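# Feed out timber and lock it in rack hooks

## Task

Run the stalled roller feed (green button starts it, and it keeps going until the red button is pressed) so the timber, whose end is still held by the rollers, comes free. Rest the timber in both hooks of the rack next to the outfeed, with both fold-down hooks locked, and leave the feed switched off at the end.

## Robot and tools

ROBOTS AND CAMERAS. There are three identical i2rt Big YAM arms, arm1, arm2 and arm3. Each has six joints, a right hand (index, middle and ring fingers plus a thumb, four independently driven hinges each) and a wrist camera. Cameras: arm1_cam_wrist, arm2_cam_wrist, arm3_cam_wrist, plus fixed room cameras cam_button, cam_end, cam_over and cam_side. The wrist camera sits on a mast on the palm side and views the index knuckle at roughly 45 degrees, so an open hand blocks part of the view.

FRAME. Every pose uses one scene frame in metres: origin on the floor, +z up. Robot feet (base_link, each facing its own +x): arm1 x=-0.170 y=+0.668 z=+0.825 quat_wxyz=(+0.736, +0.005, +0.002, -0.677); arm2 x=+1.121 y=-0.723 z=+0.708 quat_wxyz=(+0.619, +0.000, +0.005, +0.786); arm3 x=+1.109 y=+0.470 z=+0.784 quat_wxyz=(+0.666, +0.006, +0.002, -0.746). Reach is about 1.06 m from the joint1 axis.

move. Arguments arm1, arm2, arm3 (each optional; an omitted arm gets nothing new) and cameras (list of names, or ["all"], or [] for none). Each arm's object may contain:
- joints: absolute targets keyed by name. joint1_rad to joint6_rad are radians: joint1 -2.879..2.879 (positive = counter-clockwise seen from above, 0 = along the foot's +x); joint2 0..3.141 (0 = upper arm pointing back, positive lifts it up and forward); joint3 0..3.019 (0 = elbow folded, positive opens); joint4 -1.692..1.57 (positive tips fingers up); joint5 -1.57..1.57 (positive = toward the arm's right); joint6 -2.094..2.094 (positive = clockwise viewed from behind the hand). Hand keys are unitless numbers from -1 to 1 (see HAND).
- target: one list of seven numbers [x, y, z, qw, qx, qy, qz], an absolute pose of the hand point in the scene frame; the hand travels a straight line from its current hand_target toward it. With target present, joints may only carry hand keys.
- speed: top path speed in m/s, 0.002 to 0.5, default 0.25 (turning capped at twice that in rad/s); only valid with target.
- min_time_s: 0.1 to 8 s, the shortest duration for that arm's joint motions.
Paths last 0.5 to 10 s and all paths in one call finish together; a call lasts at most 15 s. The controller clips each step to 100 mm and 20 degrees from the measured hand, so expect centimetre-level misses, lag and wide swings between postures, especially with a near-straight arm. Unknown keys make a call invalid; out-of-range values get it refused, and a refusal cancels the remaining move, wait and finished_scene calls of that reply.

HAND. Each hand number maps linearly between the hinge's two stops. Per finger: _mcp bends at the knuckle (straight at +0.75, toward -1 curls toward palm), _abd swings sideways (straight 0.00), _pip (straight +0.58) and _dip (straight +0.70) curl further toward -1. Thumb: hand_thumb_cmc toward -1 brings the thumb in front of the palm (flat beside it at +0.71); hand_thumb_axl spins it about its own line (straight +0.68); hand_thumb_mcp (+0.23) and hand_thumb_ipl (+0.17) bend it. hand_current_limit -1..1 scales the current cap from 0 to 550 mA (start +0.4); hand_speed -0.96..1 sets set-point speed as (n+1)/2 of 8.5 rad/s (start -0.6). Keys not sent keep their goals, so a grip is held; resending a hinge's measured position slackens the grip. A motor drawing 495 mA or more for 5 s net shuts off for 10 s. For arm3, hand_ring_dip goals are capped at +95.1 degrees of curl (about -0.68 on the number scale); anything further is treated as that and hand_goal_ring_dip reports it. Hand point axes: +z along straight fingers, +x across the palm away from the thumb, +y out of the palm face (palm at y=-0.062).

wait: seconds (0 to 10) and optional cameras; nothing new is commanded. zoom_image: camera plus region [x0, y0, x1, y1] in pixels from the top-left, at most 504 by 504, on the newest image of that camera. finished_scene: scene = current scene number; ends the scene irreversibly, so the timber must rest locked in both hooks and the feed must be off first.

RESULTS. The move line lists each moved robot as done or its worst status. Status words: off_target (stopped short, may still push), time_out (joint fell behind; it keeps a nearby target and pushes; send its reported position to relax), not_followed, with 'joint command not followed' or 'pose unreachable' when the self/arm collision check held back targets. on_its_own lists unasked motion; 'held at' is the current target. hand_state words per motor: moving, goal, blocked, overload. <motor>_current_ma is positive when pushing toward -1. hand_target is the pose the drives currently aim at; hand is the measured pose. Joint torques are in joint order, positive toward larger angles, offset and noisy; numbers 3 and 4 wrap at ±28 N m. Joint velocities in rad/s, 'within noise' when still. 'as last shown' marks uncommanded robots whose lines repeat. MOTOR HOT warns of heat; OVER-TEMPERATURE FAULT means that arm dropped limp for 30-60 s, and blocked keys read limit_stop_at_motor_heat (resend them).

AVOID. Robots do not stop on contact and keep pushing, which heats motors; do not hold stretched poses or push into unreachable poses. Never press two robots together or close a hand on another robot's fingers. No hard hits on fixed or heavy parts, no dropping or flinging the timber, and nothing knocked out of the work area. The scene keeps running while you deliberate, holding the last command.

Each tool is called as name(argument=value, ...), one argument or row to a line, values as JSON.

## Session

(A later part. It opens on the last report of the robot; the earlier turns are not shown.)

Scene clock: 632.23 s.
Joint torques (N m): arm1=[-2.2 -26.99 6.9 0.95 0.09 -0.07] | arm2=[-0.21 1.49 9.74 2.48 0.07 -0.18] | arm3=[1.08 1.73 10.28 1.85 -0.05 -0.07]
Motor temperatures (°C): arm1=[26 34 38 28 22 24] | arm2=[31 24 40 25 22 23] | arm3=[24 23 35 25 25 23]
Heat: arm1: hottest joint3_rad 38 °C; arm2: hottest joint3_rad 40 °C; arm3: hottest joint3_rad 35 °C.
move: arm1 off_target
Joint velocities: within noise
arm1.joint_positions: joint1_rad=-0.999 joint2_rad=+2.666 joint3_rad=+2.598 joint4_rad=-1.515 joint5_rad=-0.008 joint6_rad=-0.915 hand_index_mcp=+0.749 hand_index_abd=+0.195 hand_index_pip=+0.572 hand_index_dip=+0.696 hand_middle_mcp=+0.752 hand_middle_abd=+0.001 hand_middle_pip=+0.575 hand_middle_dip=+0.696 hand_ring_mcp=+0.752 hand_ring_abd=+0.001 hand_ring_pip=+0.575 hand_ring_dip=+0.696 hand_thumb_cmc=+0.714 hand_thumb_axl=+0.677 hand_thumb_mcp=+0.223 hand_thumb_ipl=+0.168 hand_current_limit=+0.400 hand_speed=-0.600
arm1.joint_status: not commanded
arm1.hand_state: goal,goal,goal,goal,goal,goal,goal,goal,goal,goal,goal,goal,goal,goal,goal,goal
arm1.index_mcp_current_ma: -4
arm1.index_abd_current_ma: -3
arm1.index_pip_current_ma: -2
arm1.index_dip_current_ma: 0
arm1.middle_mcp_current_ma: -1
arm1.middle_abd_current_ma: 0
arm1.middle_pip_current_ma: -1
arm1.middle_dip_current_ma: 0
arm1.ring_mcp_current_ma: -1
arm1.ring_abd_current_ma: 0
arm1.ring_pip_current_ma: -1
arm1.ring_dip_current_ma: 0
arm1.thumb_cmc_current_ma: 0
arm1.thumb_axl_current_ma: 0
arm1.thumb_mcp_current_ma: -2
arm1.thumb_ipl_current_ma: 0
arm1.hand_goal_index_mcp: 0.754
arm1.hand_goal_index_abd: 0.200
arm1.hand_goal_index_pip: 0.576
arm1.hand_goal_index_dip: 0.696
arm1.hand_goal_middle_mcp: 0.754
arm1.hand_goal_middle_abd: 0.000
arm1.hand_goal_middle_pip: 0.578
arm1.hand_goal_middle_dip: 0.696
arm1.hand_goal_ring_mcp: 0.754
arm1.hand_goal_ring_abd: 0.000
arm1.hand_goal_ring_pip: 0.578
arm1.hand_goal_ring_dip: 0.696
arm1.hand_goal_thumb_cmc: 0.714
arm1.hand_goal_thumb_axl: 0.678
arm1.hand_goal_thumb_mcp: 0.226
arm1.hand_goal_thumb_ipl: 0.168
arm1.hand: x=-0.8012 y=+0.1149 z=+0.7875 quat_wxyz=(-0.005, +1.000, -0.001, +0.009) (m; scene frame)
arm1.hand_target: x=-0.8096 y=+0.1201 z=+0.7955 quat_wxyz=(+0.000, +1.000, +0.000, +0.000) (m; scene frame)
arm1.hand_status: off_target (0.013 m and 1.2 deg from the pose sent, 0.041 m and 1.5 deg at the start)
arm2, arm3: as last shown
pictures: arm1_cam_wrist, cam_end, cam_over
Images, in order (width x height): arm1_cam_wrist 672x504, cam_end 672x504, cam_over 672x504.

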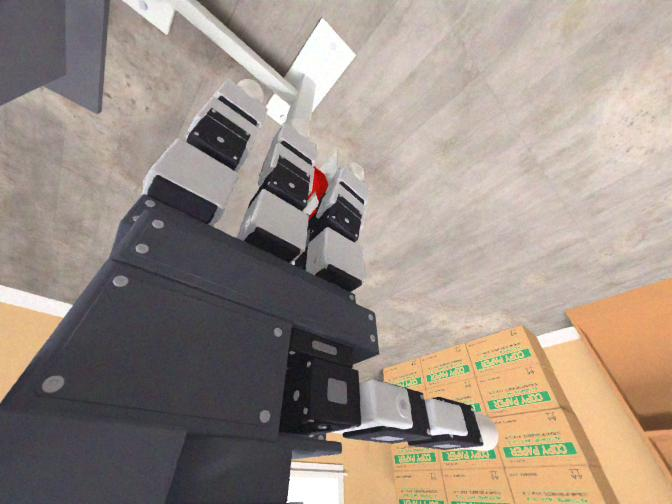

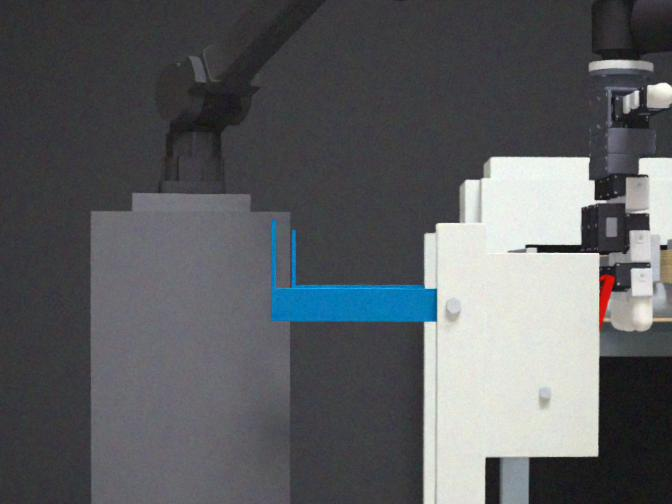

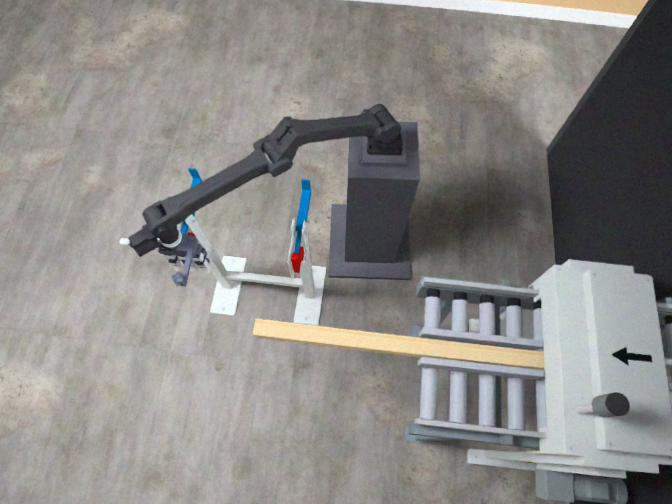

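move(
  arm1={"target": [-0.810, 0.135, 0.795, 0, 1, 0, 0], "speed": 0.06},
  cameras=["arm1_cam_wrist", "cam_over", "cam_end"],
)

zoom_image(
  camera="arm1_cam_wrist",
  region=[260, 110, 400, 260],
)

zoom_image(
  camera="cam_end",
  region=[540, 120, 672, 340],
)

Scene clock: 641.00 s.
Joint torques (N m): arm1=[-3.6 -26.99 6.68 0.8 0.07 0] | arm2=[-0.73 1.55 9.65 2.5 0.1 -0.12] | arm3=[1.08 1.96 10.33 1.94 -0.04 -0.06]
Motor temperatures (°C): arm1=[26 34 37 27 22 24] | arm2=[31 24 40 25 22 23] | arm3=[24 23 35 25 25 23]
Heat: arm1: hottest joint3_rad 37 °C; arm2: hottest joint3_rad 40 °C; arm3: hottest joint3_rad 35 °C.
move: arm1 off_target
Joint velocities: within noise
arm1.joint_positions: joint1_rad=-1.000 joint2_rad=+2.620 joint3_rad=+2.497 joint4_rad=-1.457 joint5_rad=-0.008 joint6_rad=-0.938 hand_index_mcp=+0.732 hand_index_abd=+0.198 hand_index_pip=+0.568 hand_index_dip=+0.696 hand_middle_mcp=+0.752 hand_middle_abd=+0.001 hand_middle_pip=+0.575 hand_middle_dip=+0.696 hand_ring_mcp=+0.752 hand_ring_abd=+0.001 hand_ring_pip=+0.575 hand_ring_dip=+0.696 hand_thumb_cmc=+0.714 hand_thumb_axl=+0.677 hand_thumb_mcp=+0.223 hand_thumb_ipl=+0.168 hand_current_limit=+0.400 hand_speed=-0.600
arm1.joint_status: not commanded
arm1.hand_state: blocked,goal,goal,goal,goal,goal,goal,goal,goal,goal,goal,goal,goal,goal,goal,goal
arm1.index_mcp_current_ma: -30
arm1.index_abd_current_ma: 0
arm1.index_pip_current_ma: -6
arm1.index_dip_current_ma: 0
arm1.middle_mcp_current_ma: -1
arm1.middle_abd_current_ma: 0
arm1.middle_pip_current_ma: -1
arm1.middle_dip_current_ma: 0
arm1.ring_mcp_current_ma: -1
arm1.ring_abd_current_ma: 0
arm1.ring_pip_current_ma: -1
arm1.ring_dip_current_ma: 0
arm1.thumb_cmc_current_ma: 0
arm1.thumb_axl_current_ma: 0
arm1.thumb_mcp_current_ma: -2
arm1.thumb_ipl_current_ma: 0
arm1.hand_goal_index_mcp: 0.754
arm1.hand_goal_index_abd: 0.200
arm1.hand_goal_index_pip: 0.576
arm1.hand_goal_index_dip: 0.696
arm1.hand_goal_middle_mcp: 0.754
arm1.hand_goal_middle_abd: 0.000
arm1.hand_goal_middle_pip: 0.578
arm1.hand_goal_middle_dip: 0.696
arm1.hand_goal_ring_mcp: 0.754
arm1.hand_goal_ring_abd: 0.000
arm1.hand_goal_ring_pip: 0.578
arm1.hand_goal_ring_dip: 0.696
arm1.hand_goal_thumb_cmc: 0.714
arm1.hand_goal_thumb_axl: 0.678
arm1.hand_goal_thumb_mcp: 0.226
arm1.hand_goal_thumb_ipl: 0.168
arm1.hand: x=-0.7947 y=+0.1195 z=+0.7836 quat_wxyz=(-0.004, +1.000, +0.010, +0.008) (m; scene frame)
arm1.hand_target: x=-0.8096 y=+0.1351 z=+0.7942 quat_wxyz=(+0.000, +1.000, +0.000, +0.001) (m; scene frame)
arm1.hand_status: off_target (0.025 m and 1.6 deg from the pose sent, 0.023 m and 1.2 deg at the start)
arm2, arm3: as last shown
pictures: arm1_cam_wrist, cam_end, cam_over
Images, in order (width x height): arm1_cam_wrist 672x504, cam_end 672x504, cam_over 672x504.

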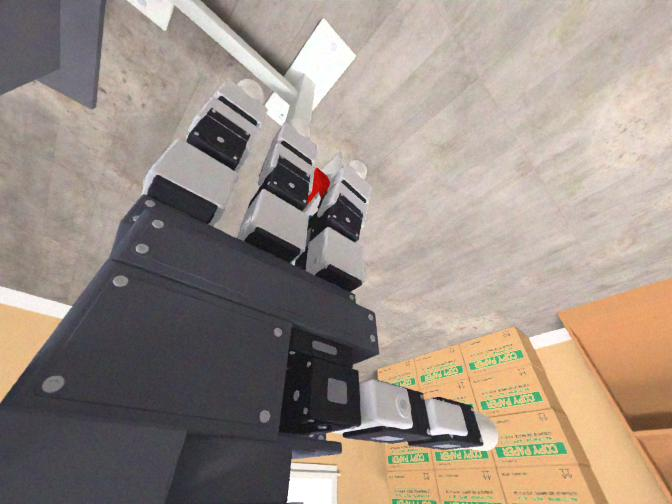

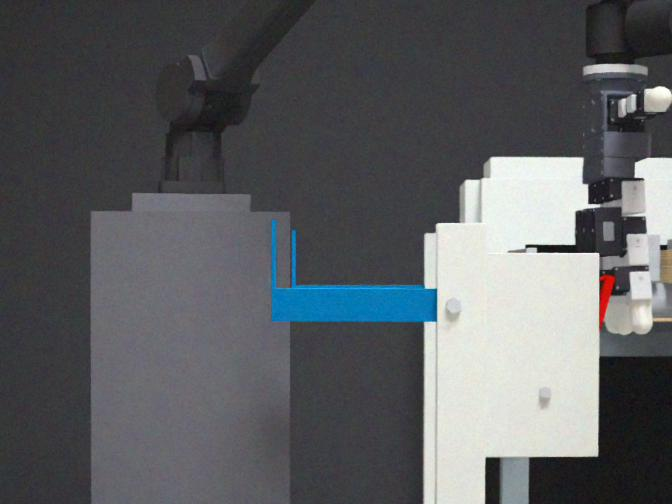

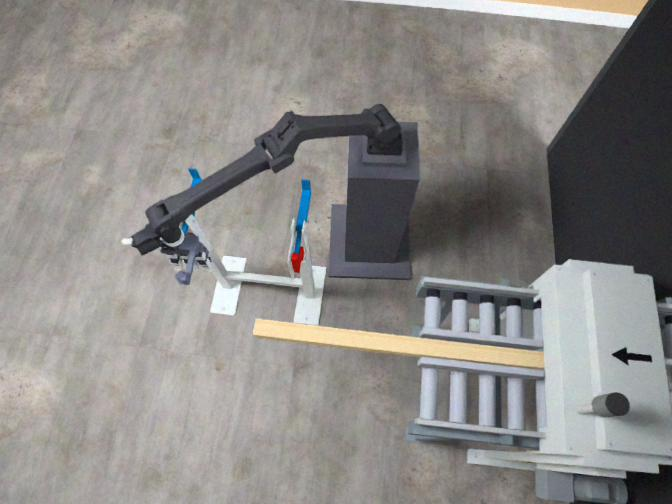

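Scaled by 3.360 from the camera's 672x504 image, which has a finer 960x720 frame.

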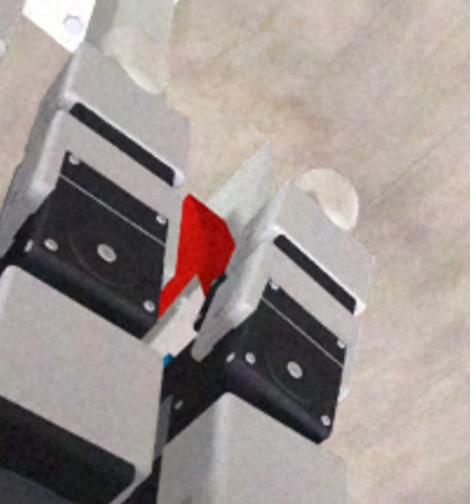

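Scaled by 2.291 from the camera's 672x504 image, which has a finer 960x720 frame.

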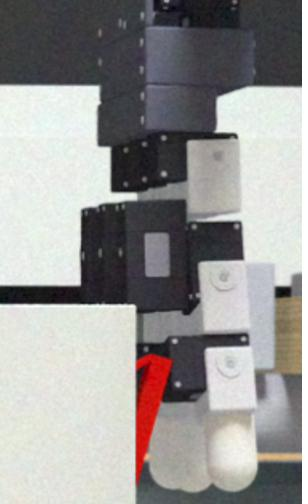

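move(
  arm1={"target": [-0.810, 0.165, 0.795, 0, 1, 0, 0], "speed": 0.06},
  cameras=["arm1_cam_wrist", "cam_over", "cam_end"],
)

zoom_image(
  camera="arm1_cam_wrist",
  region=[260, 110, 400, 260],
)

zoom_image(
  camera="cam_end",
  region=[540, 120, 672, 340],
)

Scene clock: 649.00 s.
Joint torques (N m): arm1=[-4.54 -25.82 6.3 0.72 0.35 0.19] | arm2=[-0.44 1.2 9.74 2.26 0.09 -0.1] | arm3=[0.91 1.9 10.28 1.91 -0.04 -0.08]
Motor temperatures (°C): arm1=[26 35 37 27 22 24] | arm2=[30 24 40 25 22 23] | arm3=[24 23 35 25 25 23]
Heat: arm1: hottest joint3_rad 37 °C; arm2: hottest joint3_rad 40 °C; arm3: hottest joint3_rad 35 °C.
move: arm1 off_target
Joint velocities: within noise
arm1.joint_positions: joint1_rad=-1.011 joint2_rad=+2.531 joint3_rad=+2.339 joint4_rad=-1.357 joint5_rad=-0.017 joint6_rad=-0.982 hand_index_mcp=+0.693 hand_index_abd=+0.199 hand_index_pip=+0.548 hand_index_dip=+0.696 hand_middle_mcp=+0.752 hand_middle_abd=+0.001 hand_middle_pip=+0.575 hand_middle_dip=+0.696 hand_ring_mcp=+0.752 hand_ring_abd=+0.001 hand_ring_pip=+0.575 hand_ring_dip=+0.696 hand_thumb_cmc=+0.714 hand_thumb_axl=+0.677 hand_thumb_mcp=+0.223 hand_thumb_ipl=+0.168 hand_current_limit=+0.400 hand_speed=-0.600
arm1.joint_status: not commanded
arm1.hand_state: blocked,goal,blocked,goal,goal,goal,goal,goal,goal,goal,goal,goal,goal,goal,goal,goal
arm1.index_mcp_current_ma: -138
arm1.index_abd_current_ma: 0
arm1.index_pip_current_ma: -40
arm1.index_dip_current_ma: 0
arm1.middle_mcp_current_ma: -1
arm1.middle_abd_current_ma: 0
arm1.middle_pip_current_ma: -1
arm1.middle_dip_current_ma: 0
arm1.ring_mcp_current_ma: -1
arm1.ring_abd_current_ma: 0
arm1.ring_pip_current_ma: -1
arm1.ring_dip_current_ma: 0
arm1.thumb_cmc_current_ma: 0
arm1.thumb_axl_current_ma: 0
arm1.thumb_mcp_current_ma: -2
arm1.thumb_ipl_current_ma: 0
arm1.hand_goal_index_mcp: 0.754
arm1.hand_goal_index_abd: 0.200
arm1.hand_goal_index_pip: 0.576
arm1.hand_goal_index_dip: 0.696
arm1.hand_goal_middle_mcp: 0.754
arm1.hand_goal_middle_abd: 0.000
arm1.hand_goal_middle_pip: 0.578
arm1.hand_goal_middle_dip: 0.696
arm1.hand_goal_ring_mcp: 0.754
arm1.hand_goal_ring_abd: 0.000
arm1.hand_goal_ring_pip: 0.578
arm1.hand_goal_ring_dip: 0.696
arm1.hand_goal_thumb_cmc: 0.714
arm1.hand_goal_thumb_axl: 0.678
arm1.hand_goal_thumb_mcp: 0.226
arm1.hand_goal_thumb_ipl: 0.168
arm1.hand: x=-0.7881 y=+0.1297 z=+0.7920 quat_wxyz=(+0.009, +1.000, +0.027, -0.002) (m; scene frame)
arm1.hand_target: x=-0.8115 y=+0.1627 z=+0.7960 quat_wxyz=(+0.004, +1.000, +0.000, -0.004) (m; scene frame)
arm1.hand_status: off_target (0.042 m and 3.3 deg from the pose sent, 0.049 m and 1.6 deg at the start)
arm2, arm3: as last shown
pictures: arm1_cam_wrist, cam_end, cam_over
Images, in order (width x height): arm1_cam_wrist 672x504, cam_end 672x504, cam_over 672x504.

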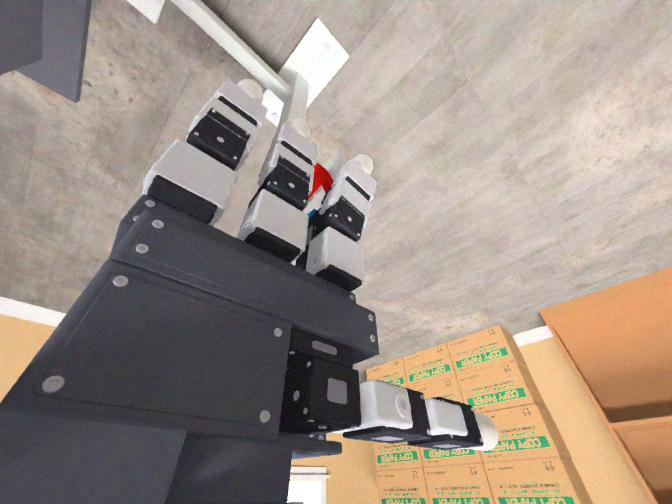

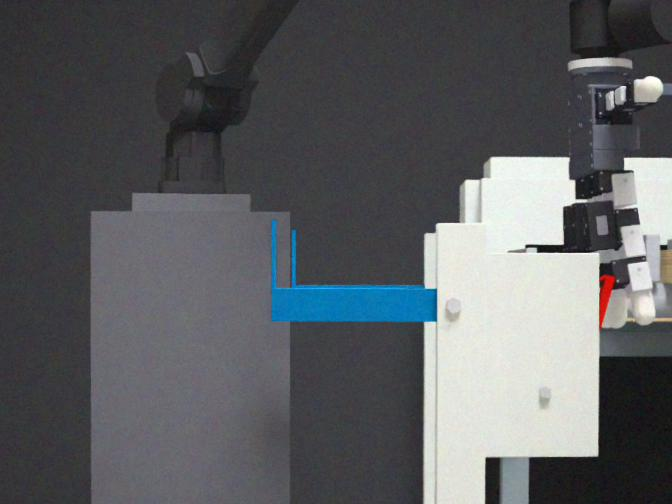

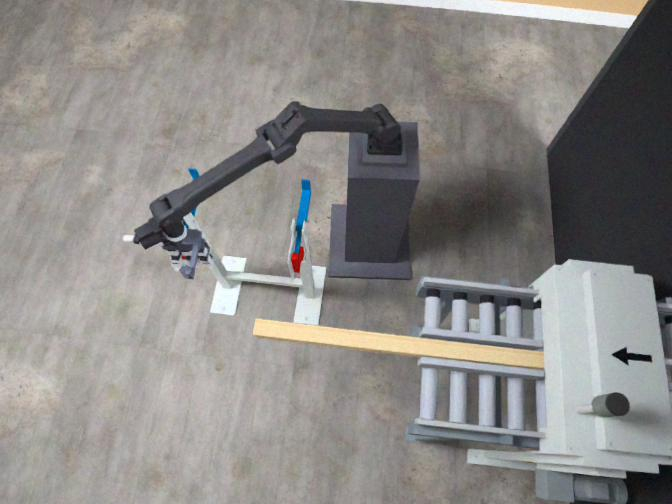

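Scaled by 3.360 from the camera's 672x504 image, which has a finer 960x720 frame.

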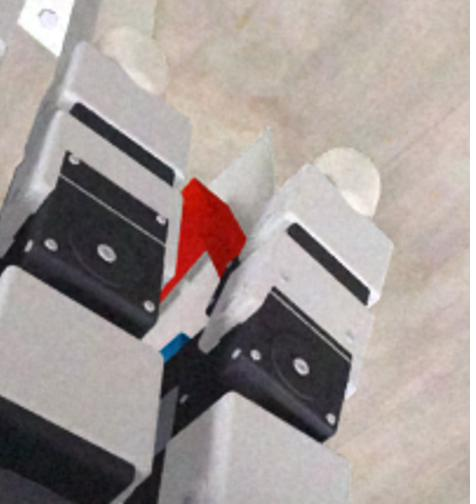

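Scaled by 2.291 from the camera's 672x504 image, which has a finer 960x720 frame.

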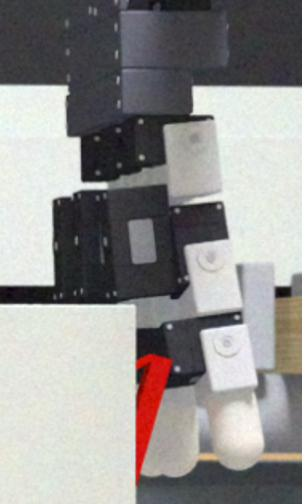

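zoom_image(
  camera="arm1_cam_wrist",
  region=[295, 140, 365, 240],
)

zoom_image(
  camera="cam_end",
  region=[590, 240, 665, 350],
)

zoom_image(
  camera="cam_over",
  region=[150, 210, 230, 290],
)

Scaled by 5.040 from the camera's 672x504 image, which has a finer 960x720 frame.

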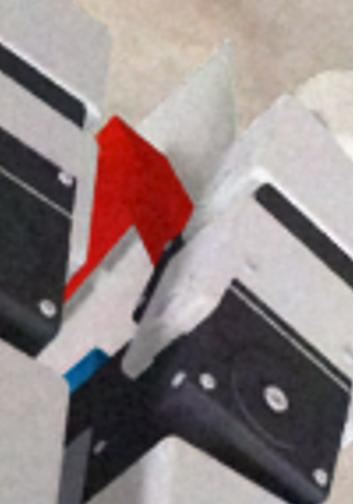

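Scaled by 4.582 from the camera's 672x504 image, which has a finer 960x720 frame.

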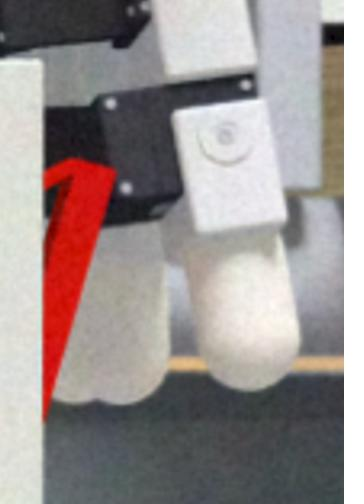

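Scaled by 6.300 from the camera's 672x504 image, which has a finer 960x720 frame.

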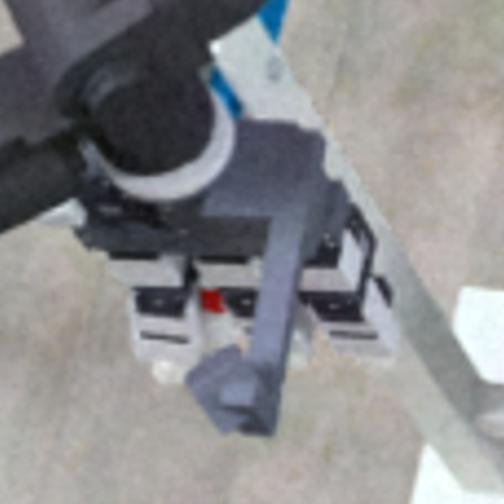

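move(
  arm1={"target": [-0.815, 0.20, 0.795, 0, 1, 0, 0], "speed": 0.06, "joints": {"hand_index_mcp": 0.9, "hand_index_pip": 0.7}},
  cameras=["arm1_cam_wrist", "cam_over", "cam_end"],
)

zoom_image(
  camera="cam_end",
  region=[590, 240, 665, 350],
)

zoom_image(
  camera="arm1_cam_wrist",
  region=[295, 140, 365, 240],
)

Scene clock: 692.57 s.
Joint torques (N m): arm1=[-7.36 -25.58 6 -0.13 0.9 0.27] | arm2=[-0.67 1.14 9.65 2.55 0.05 -0.16] | arm3=[0.79 1.9 10.3 1.88 -0.05 -0.07]
Motor temperatures (°C): arm1=[26 36 35 27 23 23] | arm2=[30 24 40 25 22 23] | arm3=[24 23 35 25 25 23]
Heat: arm1: hottest joint2_rad 36 °C; arm2: hottest joint3_rad 40 °C; arm3: hottest joint3_rad 35 °C.
move: arm1 off_target
Joint velocities: within noise
arm1.joint_positions: joint1_rad=-1.027 joint2_rad=+2.467 joint3_rad=+2.228 joint4_rad=-1.299 joint5_rad=-0.031 joint6_rad=-1.047 hand_index_mcp=+0.615 hand_index_abd=+0.201 hand_index_pip=+0.609 hand_index_dip=+0.696 hand_middle_mcp=+0.752 hand_middle_abd=+0.001 hand_middle_pip=+0.575 hand_middle_dip=+0.696 hand_ring_mcp=+0.752 hand_ring_abd=+0.001 hand_ring_pip=+0.575 hand_ring_dip=+0.696 hand_thumb_cmc=+0.714 hand_thumb_axl=+0.677 hand_thumb_mcp=+0.223 hand_thumb_ipl=+0.168 hand_current_limit=+0.400 hand_speed=-0.600
arm1.joint_status: hand_index_mcp off_target (ended at +0.615, target +0.900); hand_index_pip off_target (ended at +0.609, target +0.700)
arm1.hand_state: blocked,goal,blocked,goal,goal,goal,goal,goal,goal,goal,goal,goal,goal,goal,goal,goal
arm1.index_mcp_current_ma: -385
arm1.index_abd_current_ma: 0
arm1.index_pip_current_ma: -233
arm1.index_dip_current_ma: 0
arm1.middle_mcp_current_ma: -1
arm1.middle_abd_current_ma: 0
arm1.middle_pip_current_ma: -1
arm1.middle_dip_current_ma: 0
arm1.ring_mcp_current_ma: -1
arm1.ring_abd_current_ma: 0
arm1.ring_pip_current_ma: -1
arm1.ring_dip_current_ma: 0
arm1.thumb_cmc_current_ma: 0
arm1.thumb_axl_current_ma: 0
arm1.thumb_mcp_current_ma: -2
arm1.thumb_ipl_current_ma: 0
arm1.hand_goal_index_mcp: 0.900
arm1.hand_goal_index_abd: 0.200
arm1.hand_goal_index_pip: 0.700
arm1.hand_goal_index_dip: 0.696
arm1.hand_goal_middle_mcp: 0.754
arm1.hand_goal_middle_abd: 0.000
arm1.hand_goal_middle_pip: 0.578
arm1.hand_goal_middle_dip: 0.696
arm1.hand_goal_ring_mcp: 0.754
arm1.hand_goal_ring_abd: 0.000
arm1.hand_goal_ring_pip: 0.578
arm1.hand_goal_ring_dip: 0.696
arm1.hand_goal_thumb_cmc: 0.714
arm1.hand_goal_thumb_axl: 0.678
arm1.hand_goal_thumb_mcp: 0.226
arm1.hand_goal_thumb_ipl: 0.168
arm1.hand: x=-0.7797 y=+0.1432 z=+0.7989 quat_wxyz=(+0.018, +0.998, +0.052, -0.004) (m; scene frame)
arm1.hand_target: x=-0.8130 y=+0.1985 z=+0.7956 quat_wxyz=(+0.001, +1.000, +0.001, +0.000) (m; scene frame)
arm1.hand_status: off_target (0.067 m and 6.3 deg from the pose sent, 0.075 m and 3.3 deg at the start)
arm2, arm3: as last shown
pictures: arm1_cam_wrist, cam_end, cam_over
Images, in order (width x height): arm1_cam_wrist 672x504, cam_end 672x504, cam_over 672x504.

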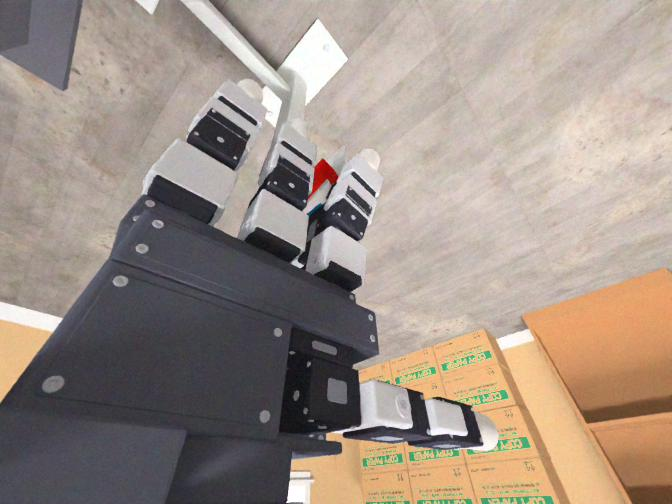

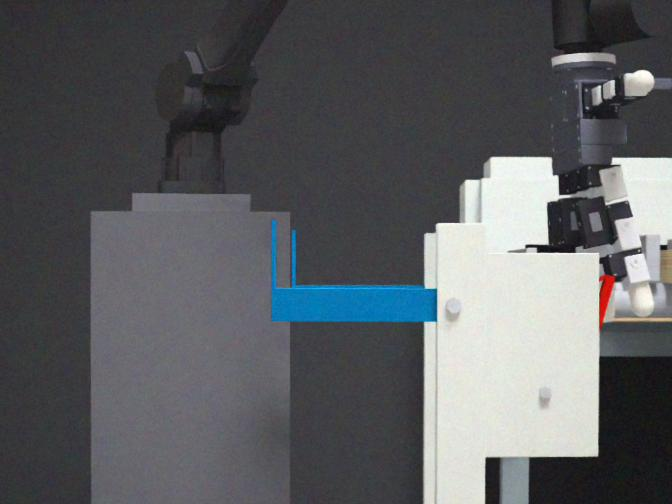

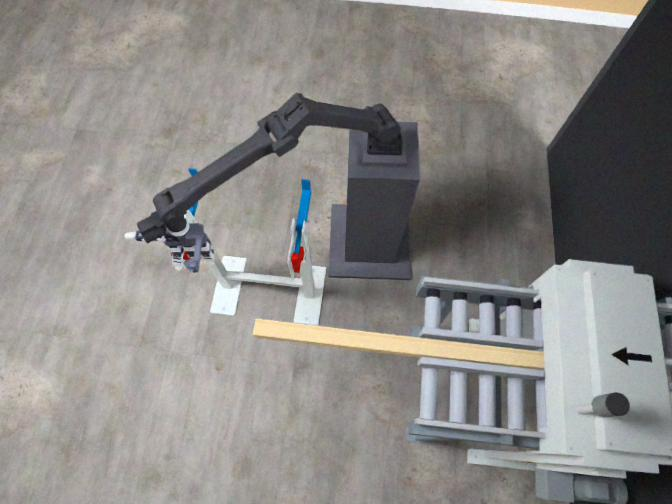

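Scaled by 4.582 from the camera's 672x504 image, which has a finer 960x720 frame.

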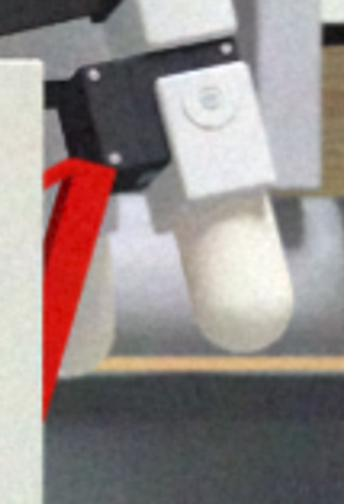

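Scaled by 5.040 from the camera's 672x504 image, which has a finer 960x720 frame.

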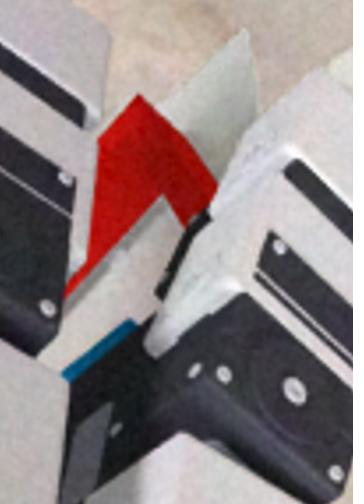

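zoom_image(
  camera="cam_end",
  region=[260, 210, 360, 330],
)

zoom_image(
  camera="cam_end",
  region=[360, 210, 460, 330],
)

Scaled by 4.200 from the camera's 672x504 image, which has a finer 960x720 frame.

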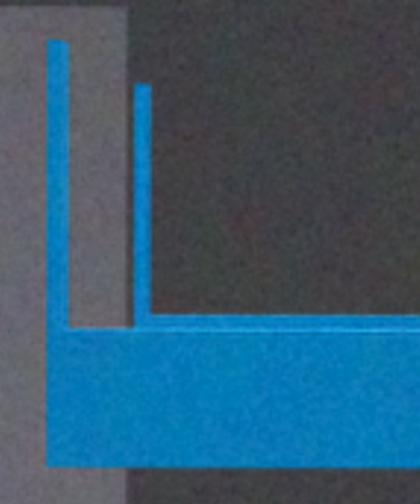

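Scaled by 4.200 from the camera's 672x504 image, which has a finer 960x720 frame.

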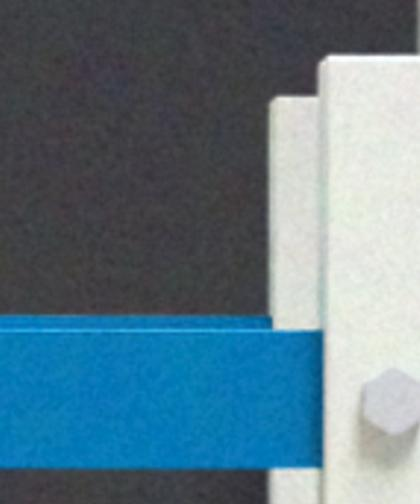

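move(
  arm1={"target": [-0.77, 0.06, 0.83, 0, 1, 0, 0], "speed": 0.15, "joints": {"hand_index_mcp": 0.753, "hand_index_pip": 0.577, "hand_index_abd": 0.0}},
  cameras=[],
)

move(
  arm1={"target": [-0.666, 0.125, 0.77, -0.109, 0.980, -0.161, 0.027], "speed": 0.2},
  cameras=["arm1_cam_wrist", "cam_end"],
)

zoom_image(
  camera="arm1_cam_wrist",
  region=[420, 160, 672, 400],
)

Scene clock: 827.37 s.
Joint torques (N m): arm1=[-2.37 -22.83 11.19 -0.23 0.09 0.14] | arm2=[-0.44 0.5 9.73 2.41 0.1 -0.16] | arm3=[0.91 1.79 10.36 1.92 -0.04 -0.07]
Motor temperatures (°C): arm1=[26 35 33 26 24 24] | arm2=[30 24 41 25 22 23] | arm3=[23 23 36 25 24 23]
Heat: arm1: hottest joint2_rad 35 °C; arm2: hottest joint3_rad 41 °C; arm3: hottest joint3_rad 36 °C.
move: arm1 off_target
Joint velocities: within noise
arm1.joint_positions: joint1_rad=-0.915 joint2_rad=+2.662 joint3_rad=+2.736 joint4_rad=-1.630 joint5_rad=-0.006 joint6_rad=-0.846 hand_index_mcp=+0.750 hand_index_abd=-0.003 hand_index_pip=+0.575 hand_index_dip=+0.696 hand_middle_mcp=+0.752 hand_middle_abd=+0.001 hand_middle_pip=+0.575 hand_middle_dip=+0.696 hand_ring_mcp=+0.752 hand_ring_abd=+0.001 hand_ring_pip=+0.575 hand_ring_dip=+0.696 hand_thumb_cmc=+0.714 hand_thumb_axl=+0.677 hand_thumb_mcp=+0.223 hand_thumb_ipl=+0.168 hand_current_limit=+0.400 hand_speed=-0.600
arm1.joint_status: all done
arm1.hand_state: goal,goal,goal,goal,goal,goal,goal,goal,goal,goal,goal,goal,goal,goal,goal,goal
arm1.index_mcp_current_ma: -2
arm1.index_abd_current_ma: -1
arm1.index_pip_current_ma: -1
arm1.index_dip_current_ma: 0
arm1.middle_mcp_current_ma: -1
arm1.middle_abd_current_ma: 0
arm1.middle_pip_current_ma: -1
arm1.middle_dip_current_ma: 0
arm1.ring_mcp_current_ma: -1
arm1.ring_abd_current_ma: 0
arm1.ring_pip_current_ma: -1
arm1.ring_dip_current_ma: 0
arm1.thumb_cmc_current_ma: 0
arm1.thumb_axl_current_ma: 0
arm1.thumb_mcp_current_ma: -2
arm1.thumb_ipl_current_ma: 0
arm1.hand_goal_index_mcp: 0.754
arm1.hand_goal_index_abd: 0.000
arm1.hand_goal_index_pip: 0.578
arm1.hand_goal_index_dip: 0.696
arm1.hand_goal_middle_mcp: 0.754
arm1.hand_goal_middle_abd: 0.000
arm1.hand_goal_middle_pip: 0.578
arm1.hand_goal_middle_dip: 0.696
arm1.hand_goal_ring_mcp: 0.754
arm1.hand_goal_ring_abd: 0.000
arm1.hand_goal_ring_pip: 0.578
arm1.hand_goal_ring_dip: 0.696
arm1.hand_goal_thumb_cmc: 0.714
arm1.hand_goal_thumb_axl: 0.678
arm1.hand_goal_thumb_mcp: 0.226
arm1.hand_goal_thumb_ipl: 0.168
arm1.hand: x=-0.7632 y=+0.0605 z=+0.8452 quat_wxyz=(+0.003, +1.000, +0.007, -0.002) (m; scene frame)
arm1.hand_target: x=-0.7690 y=+0.0636 z=+0.8280 quat_wxyz=(-0.003, +1.000, -0.002, +0.002) (m; scene frame)
arm1.hand_status: off_target (0.017 m and 0.9 deg from the pose sent, 0.089 m and 6.3 deg at the start)
arm2, arm3: as last shown
pictures: none
No camera images: "cameras" was empty.

Scene clock: 829.33 s.
Joint torques (N m): arm1=[-0.85 -24.59 6.17 0.46 0.33 0.19] | arm2=[-0.79 1.55 9.61 2.36 0.11 -0.14] | arm3=[1.08 2.08 10.36 1.88 -0.06 -0.08]
Motor temperatures (°C): arm1=[26 35 33 26 24 24] | arm2=[30 24 41 25 22 23] | arm3=[23 23 36 25 24 23]
Heat: arm1: hottest joint2_rad 35 °C; arm2: hottest joint3_rad 41 °C; arm3: hottest joint3_rad 36 °C.
move: arm1 done
Joint velocities: within noise
arm1.joint_positions: joint1_rad=-0.826 joint2_rad=+2.389 joint3_rad=+2.026 joint4_rad=-1.428 joint5_rad=+0.066 joint6_rad=-0.421 hand_index_mcp=+0.750 hand_index_abd=-0.003 hand_index_pip=+0.575 hand_index_dip=+0.696 hand_middle_mcp=+0.752 hand_middle_abd=+0.001 hand_middle_pip=+0.575 hand_middle_dip=+0.696 hand_ring_mcp=+0.752 hand_ring_abd=+0.001 hand_ring_pip=+0.575 hand_ring_dip=+0.696 hand_thumb_cmc=+0.714 hand_thumb_axl=+0.677 hand_thumb_mcp=+0.223 hand_thumb_ipl=+0.168 hand_current_limit=+0.400 hand_speed=-0.600
arm1.joint_status: not commanded
arm1.hand_state: goal,goal,goal,goal,goal,goal,goal,goal,goal,goal,goal,goal,goal,goal,goal,goal
arm1.index_mcp_current_ma: -2
arm1.index_abd_current_ma: -1
arm1.index_pip_current_ma: -1
arm1.index_dip_current_ma: 0
arm1.middle_mcp_current_ma: -1
arm1.middle_abd_current_ma: 0
arm1.middle_pip_current_ma: -1
arm1.middle_dip_current_ma: 0
arm1.ring_mcp_current_ma: -1
arm1.ring_abd_current_ma: 0
arm1.ring_pip_current_ma: -1
arm1.ring_dip_current_ma: 0
arm1.thumb_cmc_current_ma: 0
arm1.thumb_axl_current_ma: 0
arm1.thumb_mcp_current_ma: -2
arm1.thumb_ipl_current_ma: 0
arm1.hand_goal_index_mcp: 0.754
arm1.hand_goal_index_abd: 0.000
arm1.hand_goal_index_pip: 0.578
arm1.hand_goal_index_dip: 0.696
arm1.hand_goal_middle_mcp: 0.754
arm1.hand_goal_middle_abd: 0.000
arm1.hand_goal_middle_pip: 0.578
arm1.hand_goal_middle_dip: 0.696
arm1.hand_goal_ring_mcp: 0.754
arm1.hand_goal_ring_abd: 0.000
arm1.hand_goal_ring_pip: 0.578
arm1.hand_goal_ring_dip: 0.696
arm1.hand_goal_thumb_cmc: 0.714
arm1.hand_goal_thumb_axl: 0.678
arm1.hand_goal_thumb_mcp: 0.226
arm1.hand_goal_thumb_ipl: 0.168
arm1.hand: x=-0.6638 y=+0.1273 z=+0.7620 quat_wxyz=(-0.114, +0.981, -0.156, +0.034) (m; scene frame)
arm1.hand_target: x=-0.6658 y=+0.1245 z=+0.7722 quat_wxyz=(-0.106, +0.981, -0.161, +0.024) (m; scene frame)
arm1.hand_status: done (0.009 m and 1.2 deg from the pose sent, 0.139 m and 23.5 deg at the start)
arm2, arm3: as last shown
pictures: arm1_cam_wrist, cam_end
Images, in order (width x height): arm1_cam_wrist 672x504, cam_end 672x504.

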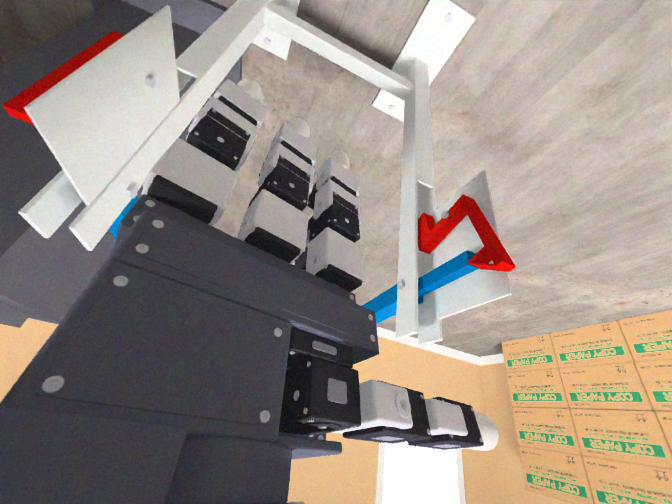

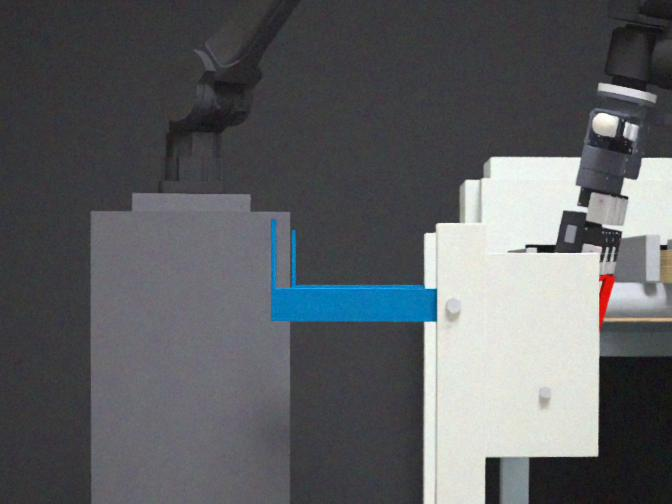

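Scaled by 2.000 from the camera's 672x504 image, which has a finer 960x720 frame.

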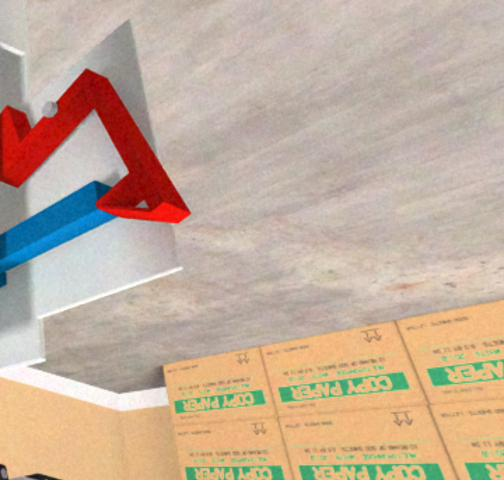

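zoom_image(
  camera="arm1_cam_wrist",
  region=[395, 160, 525, 350],
)

zoom_image(
  camera="arm1_cam_wrist",
  region=[450, 190, 520, 290],
)

Scaled by 2.653 from the camera's 672x504 image, which has a finer 960x720 frame.

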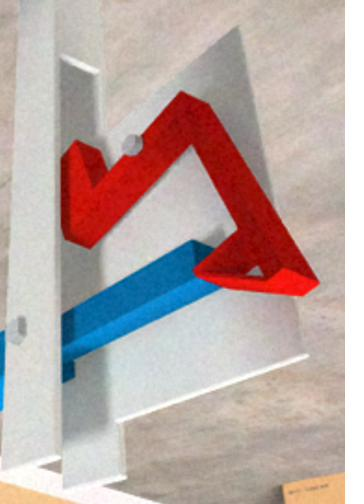

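Scaled by 5.040 from the camera's 672x504 image, which has a finer 960x720 frame.

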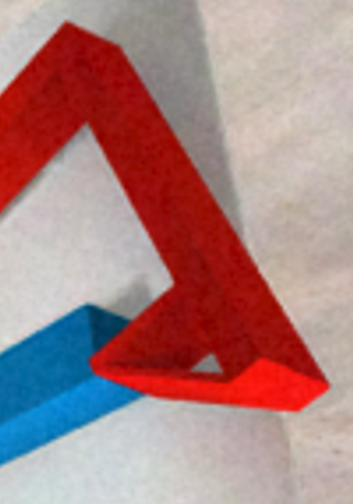

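move(
  arm1={"target": [-0.62, 0.03, 0.95, -0.109, 0.980, -0.161, 0.027], "speed": 0.25, "joints": {"hand_thumb_cmc": -0.35}},
  cameras=[],
)

move(
  arm1={"joints": {"joint1_rad": -0.862, "joint2_rad": 2.50, "joint3_rad": 2.03, "joint4_rad": -1.10, "joint5_rad": 0.0, "joint6_rad": 2.0}, "min_time_s": 2.5},
  cameras=["arm1_cam_wrist", "cam_over", "cam_end"],
)

Scene clock: 876.33 s.
Joint torques (N m): arm1=[-1.61 -22.3 10.95 -0.42 -0.11 0.25] | arm2=[-0.91 1.44 9.7 2.3 0.09 -0.15] | arm3=[1.03 1.85 10.35 1.89 -0.05 -0.07]
Motor temperatures (°C): arm1=[26 40 32 26 23 24] | arm2=[29 24 41 25 22 23] | arm3=[23 23 36 25 24 23]
Heat: arm1: hottest joint2_rad 40 °C; arm2: hottest joint3_rad 41 °C; arm3: hottest joint3_rad 36 °C.
move: arm1 off_target
Joint velocities: within noise
arm1.joint_positions: joint1_rad=-0.694 joint2_rad=+2.318 joint3_rad=+2.334 joint4_rad=-1.698 joint5_rad=+0.049 joint6_rad=-0.297 hand_index_mcp=+0.750 hand_index_abd=-0.003 hand_index_pip=+0.575 hand_index_dip=+0.696 hand_middle_mcp=+0.752 hand_middle_abd=+0.001 hand_middle_pip=+0.575 hand_middle_dip=+0.696 hand_ring_mcp=+0.752 hand_ring_abd=+0.001 hand_ring_pip=+0.575 hand_ring_dip=+0.696 hand_thumb_cmc=-0.349 hand_thumb_axl=+0.677 hand_thumb_mcp=+0.223 hand_thumb_ipl=+0.168 hand_current_limit=+0.400 hand_speed=-0.600
arm1.joint_status: all done
arm1.hand_state: goal,goal,goal,goal,goal,goal,goal,goal,goal,goal,goal,goal,goal,goal,goal,goal
arm1.index_mcp_current_ma: -2
arm1.index_abd_current_ma: -1
arm1.index_pip_current_ma: -1
arm1.index_dip_current_ma: 0
arm1.middle_mcp_current_ma: -1
arm1.middle_abd_current_ma: 0
arm1.middle_pip_current_ma: -1
arm1.middle_dip_current_ma: 0
arm1.ring_mcp_current_ma: -1
arm1.ring_abd_current_ma: 0
arm1.ring_pip_current_ma: -1
arm1.ring_dip_current_ma: 0
arm1.thumb_cmc_current_ma: 0
arm1.thumb_axl_current_ma: 0
arm1.thumb_mcp_current_ma: -2
arm1.thumb_ipl_current_ma: 0
arm1.hand_goal_index_mcp: 0.754
arm1.hand_goal_index_abd: 0.000
arm1.hand_goal_index_pip: 0.578
arm1.hand_goal_index_dip: 0.696
arm1.hand_goal_middle_mcp: 0.754
arm1.hand_goal_middle_abd: 0.000
arm1.hand_goal_middle_pip: 0.578
arm1.hand_goal_middle_dip: 0.696
arm1.hand_goal_ring_mcp: 0.754
arm1.hand_goal_ring_abd: 0.000
arm1.hand_goal_ring_pip: 0.578
arm1.hand_goal_ring_dip: 0.696
arm1.hand_goal_thumb_cmc: -0.350
arm1.hand_goal_thumb_axl: 0.678
arm1.hand_goal_thumb_mcp: 0.226
arm1.hand_goal_thumb_ipl: 0.168
arm1.hand: x=-0.6175 y=+0.0385 z=+0.9307 quat_wxyz=(-0.065, +0.986, -0.155, +0.003) (m; scene frame)
arm1.hand_target: x=-0.6225 y=+0.0334 z=+0.9479 quat_wxyz=(-0.052, +0.985, -0.162, -0.001) (m; scene frame)
arm1.hand_status: off_target (0.021 m and 5.8 deg from the pose sent, 0.216 m and 1.2 deg at the start; pose on its path clipped on 1 of 49 steps; a joint's target at an end of its range on 31 of 49 steps)
arm2, arm3: as last shown
pictures: none
No camera images: "cameras" was empty.

Scene clock: 879.73 s.
Joint torques (N m): arm1=[-1.49 -20.6 6.53 1.11 -0.09 0.21] | arm2=[-1.61 1.96 9.68 2.15 0.13 -0.21] | arm3=[1.03 2.08 10.29 1.85 -0.04 -0.09]
Motor temperatures (°C): arm1=[26 39 32 26 23 24] | arm2=[29 24 41 25 22 23] | arm3=[23 23 36 25 24 23]
Heat: arm1: hottest joint2_rad 39 °C; arm2: hottest joint3_rad 41 °C; arm3: hottest joint3_rad 36 °C.
move: arm1 done
Joint velocities: within noise
arm1.joint_positions: joint1_rad=-0.850 joint2_rad=+2.464 joint3_rad=+2.040 joint4_rad=-1.118 joint5_rad=+0.004 joint6_rad=+1.994 hand_index_mcp=+0.750 hand_index_abd=-0.003 hand_index_pip=+0.575 hand_index_dip=+0.696 hand_middle_mcp=+0.752 hand_middle_abd=+0.001 hand_middle_pip=+0.575 hand_middle_dip=+0.696 hand_ring_mcp=+0.752 hand_ring_abd=+0.001 hand_ring_pip=+0.575 hand_ring_dip=+0.696 hand_thumb_cmc=-0.349 hand_thumb_axl=+0.677 hand_thumb_mcp=+0.223 hand_thumb_ipl=+0.168 hand_current_limit=+0.400 hand_speed=-0.600
arm1.joint_status: all done
arm1.hand_state: goal,goal,goal,goal,goal,goal,goal,goal,goal,goal,goal,goal,goal,goal,goal,goal
arm1.index_mcp_current_ma: -2
arm1.index_abd_current_ma: -1
arm1.index_pip_current_ma: -1
arm1.index_dip_current_ma: 0
arm1.middle_mcp_current_ma: -1
arm1.middle_abd_current_ma: 0
arm1.middle_pip_current_ma: -1
arm1.middle_dip_current_ma: 0
arm1.ring_mcp_current_ma: -1
arm1.ring_abd_current_ma: 0
arm1.ring_pip_current_ma: -1
arm1.ring_dip_current_ma: 0
arm1.thumb_cmc_current_ma: 0
arm1.thumb_axl_current_ma: 0
arm1.thumb_mcp_current_ma: -2
arm1.thumb_ipl_current_ma: 0
arm1.hand_goal_index_mcp: 0.754
arm1.hand_goal_index_abd: 0.000
arm1.hand_goal_index_pip: 0.578
arm1.hand_goal_index_dip: 0.696
arm1.hand_goal_middle_mcp: 0.754
arm1.hand_goal_middle_abd: 0.000
arm1.hand_goal_middle_pip: 0.578
arm1.hand_goal_middle_dip: 0.696
arm1.hand_goal_ring_mcp: 0.754
arm1.hand_goal_ring_abd: 0.000
arm1.hand_goal_ring_pip: 0.578
arm1.hand_goal_ring_dip: 0.696
arm1.hand_goal_thumb_cmc: -0.350
arm1.hand_goal_thumb_axl: 0.678
arm1.hand_goal_thumb_mcp: 0.226
arm1.hand_goal_thumb_ipl: 0.168
arm1.hand: x=-0.6774 y=+0.2423 z=+0.7288 quat_wxyz=(+0.010, +0.189, -0.982, +0.002) (m; scene frame)
arm1.hand_target: x=-0.6732 y=+0.2513 z=+0.7027 quat_wxyz=(-0.002, +0.179, -0.984, -0.003) (m; scene frame)
arm1.hand_status: not commanded
arm2.joint_positions: joint1_rad=-0.461 joint2_rad=+0.614 joint3_rad=+1.416 joint4_rad=-1.209 joint5_rad=-0.010 joint6_rad=+1.165 hand_index_mcp=+0.754 hand_index_abd=+0.001 hand_index_pip=+0.577 hand_index_dip=+0.696 hand_middle_mcp=+0.754 hand_middle_abd=+0.001 hand_middle_pip=+0.577 hand_middle_dip=+0.696 hand_ring_mcp=+0.754 hand_ring_abd=+0.001 hand_ring_pip=+0.577 hand_ring_dip=+0.696 hand_thumb_cmc=+0.714 hand_thumb_axl=+0.677 hand_thumb_mcp=+0.226 hand_thumb_ipl=+0.168 hand_current_limit=+0.400 hand_speed=-0.600
arm2.joint_status: not commanded
arm2.hand_state: goal,goal,goal,goal,goal,goal,goal,goal,goal,goal,goal,goal,goal,goal,goal,goal
arm2.index_mcp_current_ma: 1
arm2.index_abd_current_ma: 1
arm2.index_pip_current_ma: 1
arm2.index_dip_current_ma: 0
arm2.middle_mcp_current_ma: 1
arm2.middle_abd_current_ma: 1
arm2.middle_pip_current_ma: 1
arm2.middle_dip_current_ma: 0
arm2.ring_mcp_current_ma: 0
arm2.ring_abd_current_ma: 1
arm2.ring_pip_current_ma: 1
arm2.ring_dip_current_ma: 0
arm2.thumb_cmc_current_ma: 0
arm2.thumb_axl_current_ma: -1
arm2.thumb_mcp_current_ma: 0
arm2.thumb_ipl_current_ma: -1
arm2.hand_goal_index_mcp: 0.754
arm2.hand_goal_index_abd: 0.000
arm2.hand_goal_index_pip: 0.576
arm2.hand_goal_index_dip: 0.696
arm2.hand_goal_middle_mcp: 0.754
arm2.hand_goal_middle_abd: 0.000
arm2.hand_goal_middle_pip: 0.576
arm2.hand_goal_middle_dip: 0.696
arm2.hand_goal_ring_mcp: 0.754
arm2.hand_goal_ring_abd: 0.000
arm2.hand_goal_ring_pip: 0.576
arm2.hand_goal_ring_dip: 0.696
arm2.hand_goal_thumb_cmc: 0.714
arm2.hand_goal_thumb_axl: 0.678
arm2.hand_goal_thumb_mcp: 0.226
arm2.hand_goal_thumb_ipl: 0.168
arm2.hand: x=+1.2643 y=-0.4938 z=+1.2974 quat_wxyz=(-0.252, +0.535, +0.645, +0.484) (m; scene frame)
arm2.hand_target: x=+1.2635 y=-0.4977 z=+1.3095 quat_wxyz=(-0.257, +0.531, +0.639, +0.494) (m; scene frame)
arm2.hand_status: not commanded
arm3.joint_positions: joint1_rad=-0.134 joint2_rad=+0.629 joint3_rad=+1.370 joint4_rad=-1.370 joint5_rad=-0.062 joint6_rad=+1.107 hand_index_mcp=+0.754 hand_index_abd=+0.000 hand_index_pip=+0.577 hand_index_dip=+0.696 hand_middle_mcp=+0.754 hand_middle_abd=+0.000 hand_middle_pip=+0.577 hand_middle_dip=+0.696 hand_ring_mcp=+0.754 hand_ring_abd=+0.000 hand_ring_pip=+0.577 hand_ring_dip=+0.696 hand_thumb_cmc=+0.714 hand_thumb_axl=+0.677 hand_thumb_mcp=+0.226 hand_thumb_ipl=+0.168 hand_current_limit=+0.400 hand_speed=-0.600
arm3.joint_status: not commanded
arm3.hand_state: goal,goal,goal,goal,goal,goal,goal,goal,goal,goal,goal,goal,goal,goal,goal,goal
arm3.index_mcp_current_ma: 0
arm3.index_abd_current_ma: 0
arm3.index_pip_current_ma: 0
arm3.index_dip_current_ma: 0
arm3.middle_mcp_current_ma: 0
arm3.middle_abd_current_ma: 0
arm3.middle_pip_current_ma: 0
arm3.middle_dip_current_ma: 0
arm3.ring_mcp_current_ma: 0
arm3.ring_abd_current_ma: 0
arm3.ring_pip_current_ma: 0
arm3.ring_dip_current_ma: 0
arm3.thumb_cmc_current_ma: 0
arm3.thumb_axl_current_ma: 0
arm3.thumb_mcp_current_ma: 0
arm3.thumb_ipl_current_ma: 0
arm3.hand_goal_index_mcp: 0.754
arm3.hand_goal_index_abd: 0.000
arm3.hand_goal_index_pip: 0.576
arm3.hand_goal_index_dip: 0.696
arm3.hand_goal_middle_mcp: 0.754
arm3.hand_goal_middle_abd: 0.000
arm3.hand_goal_middle_pip: 0.576
arm3.hand_goal_middle_dip: 0.696
arm3.hand_goal_ring_mcp: 0.754
arm3.hand_goal_ring_abd: 0.000
arm3.hand_goal_ring_pip: 0.576
arm3.hand_goal_ring_dip: 0.696
arm3.hand_goal_thumb_cmc: 0.714
arm3.hand_goal_thumb_axl: 0.678
arm3.hand_goal_thumb_mcp: 0.226
arm3.hand_goal_thumb_ipl: 0.168
arm3.hand: x=+0.9699 y=+0.2382 z=+1.3123 quat_wxyz=(+0.395, +0.705, -0.549, +0.214) (m; scene frame)
arm3.hand_target: x=+0.9704 y=+0.2405 z=+1.3241 quat_wxyz=(+0.406, +0.700, -0.545, +0.218) (m; scene frame)
arm3.hand_status: not commanded
pictures: arm1_cam_wrist, cam_end, cam_over
Images, in order (width x height): arm1_cam_wrist 672x504, cam_end 672x504, cam_over 672x504.

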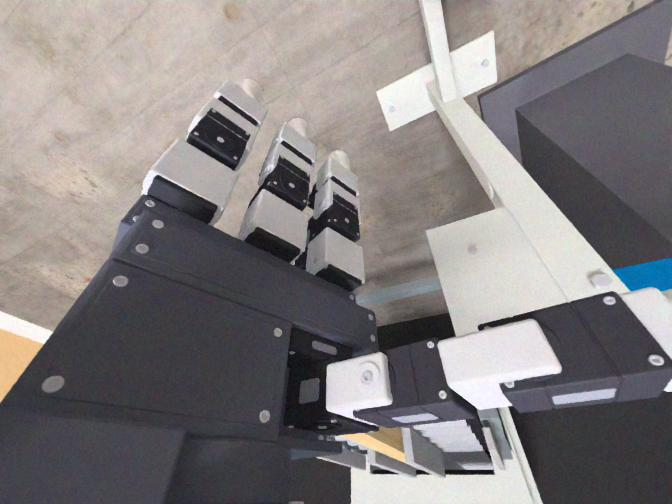

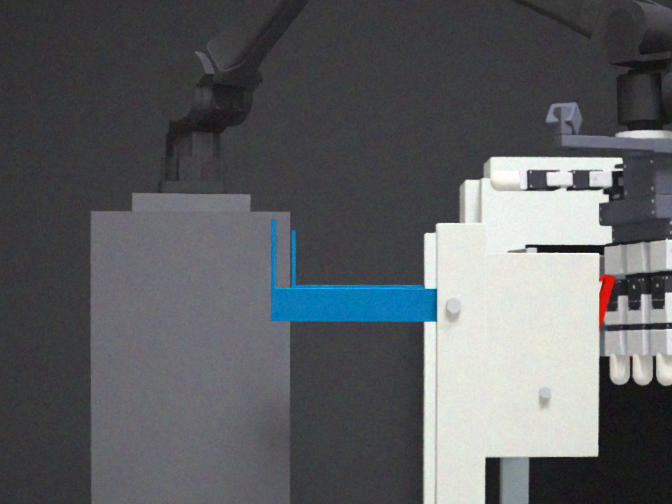

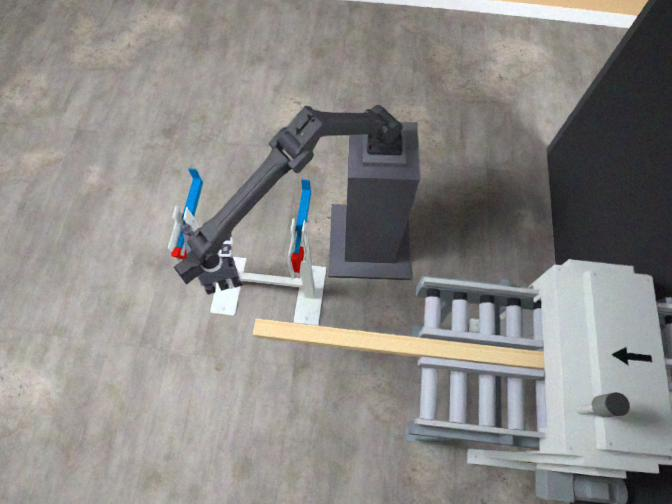

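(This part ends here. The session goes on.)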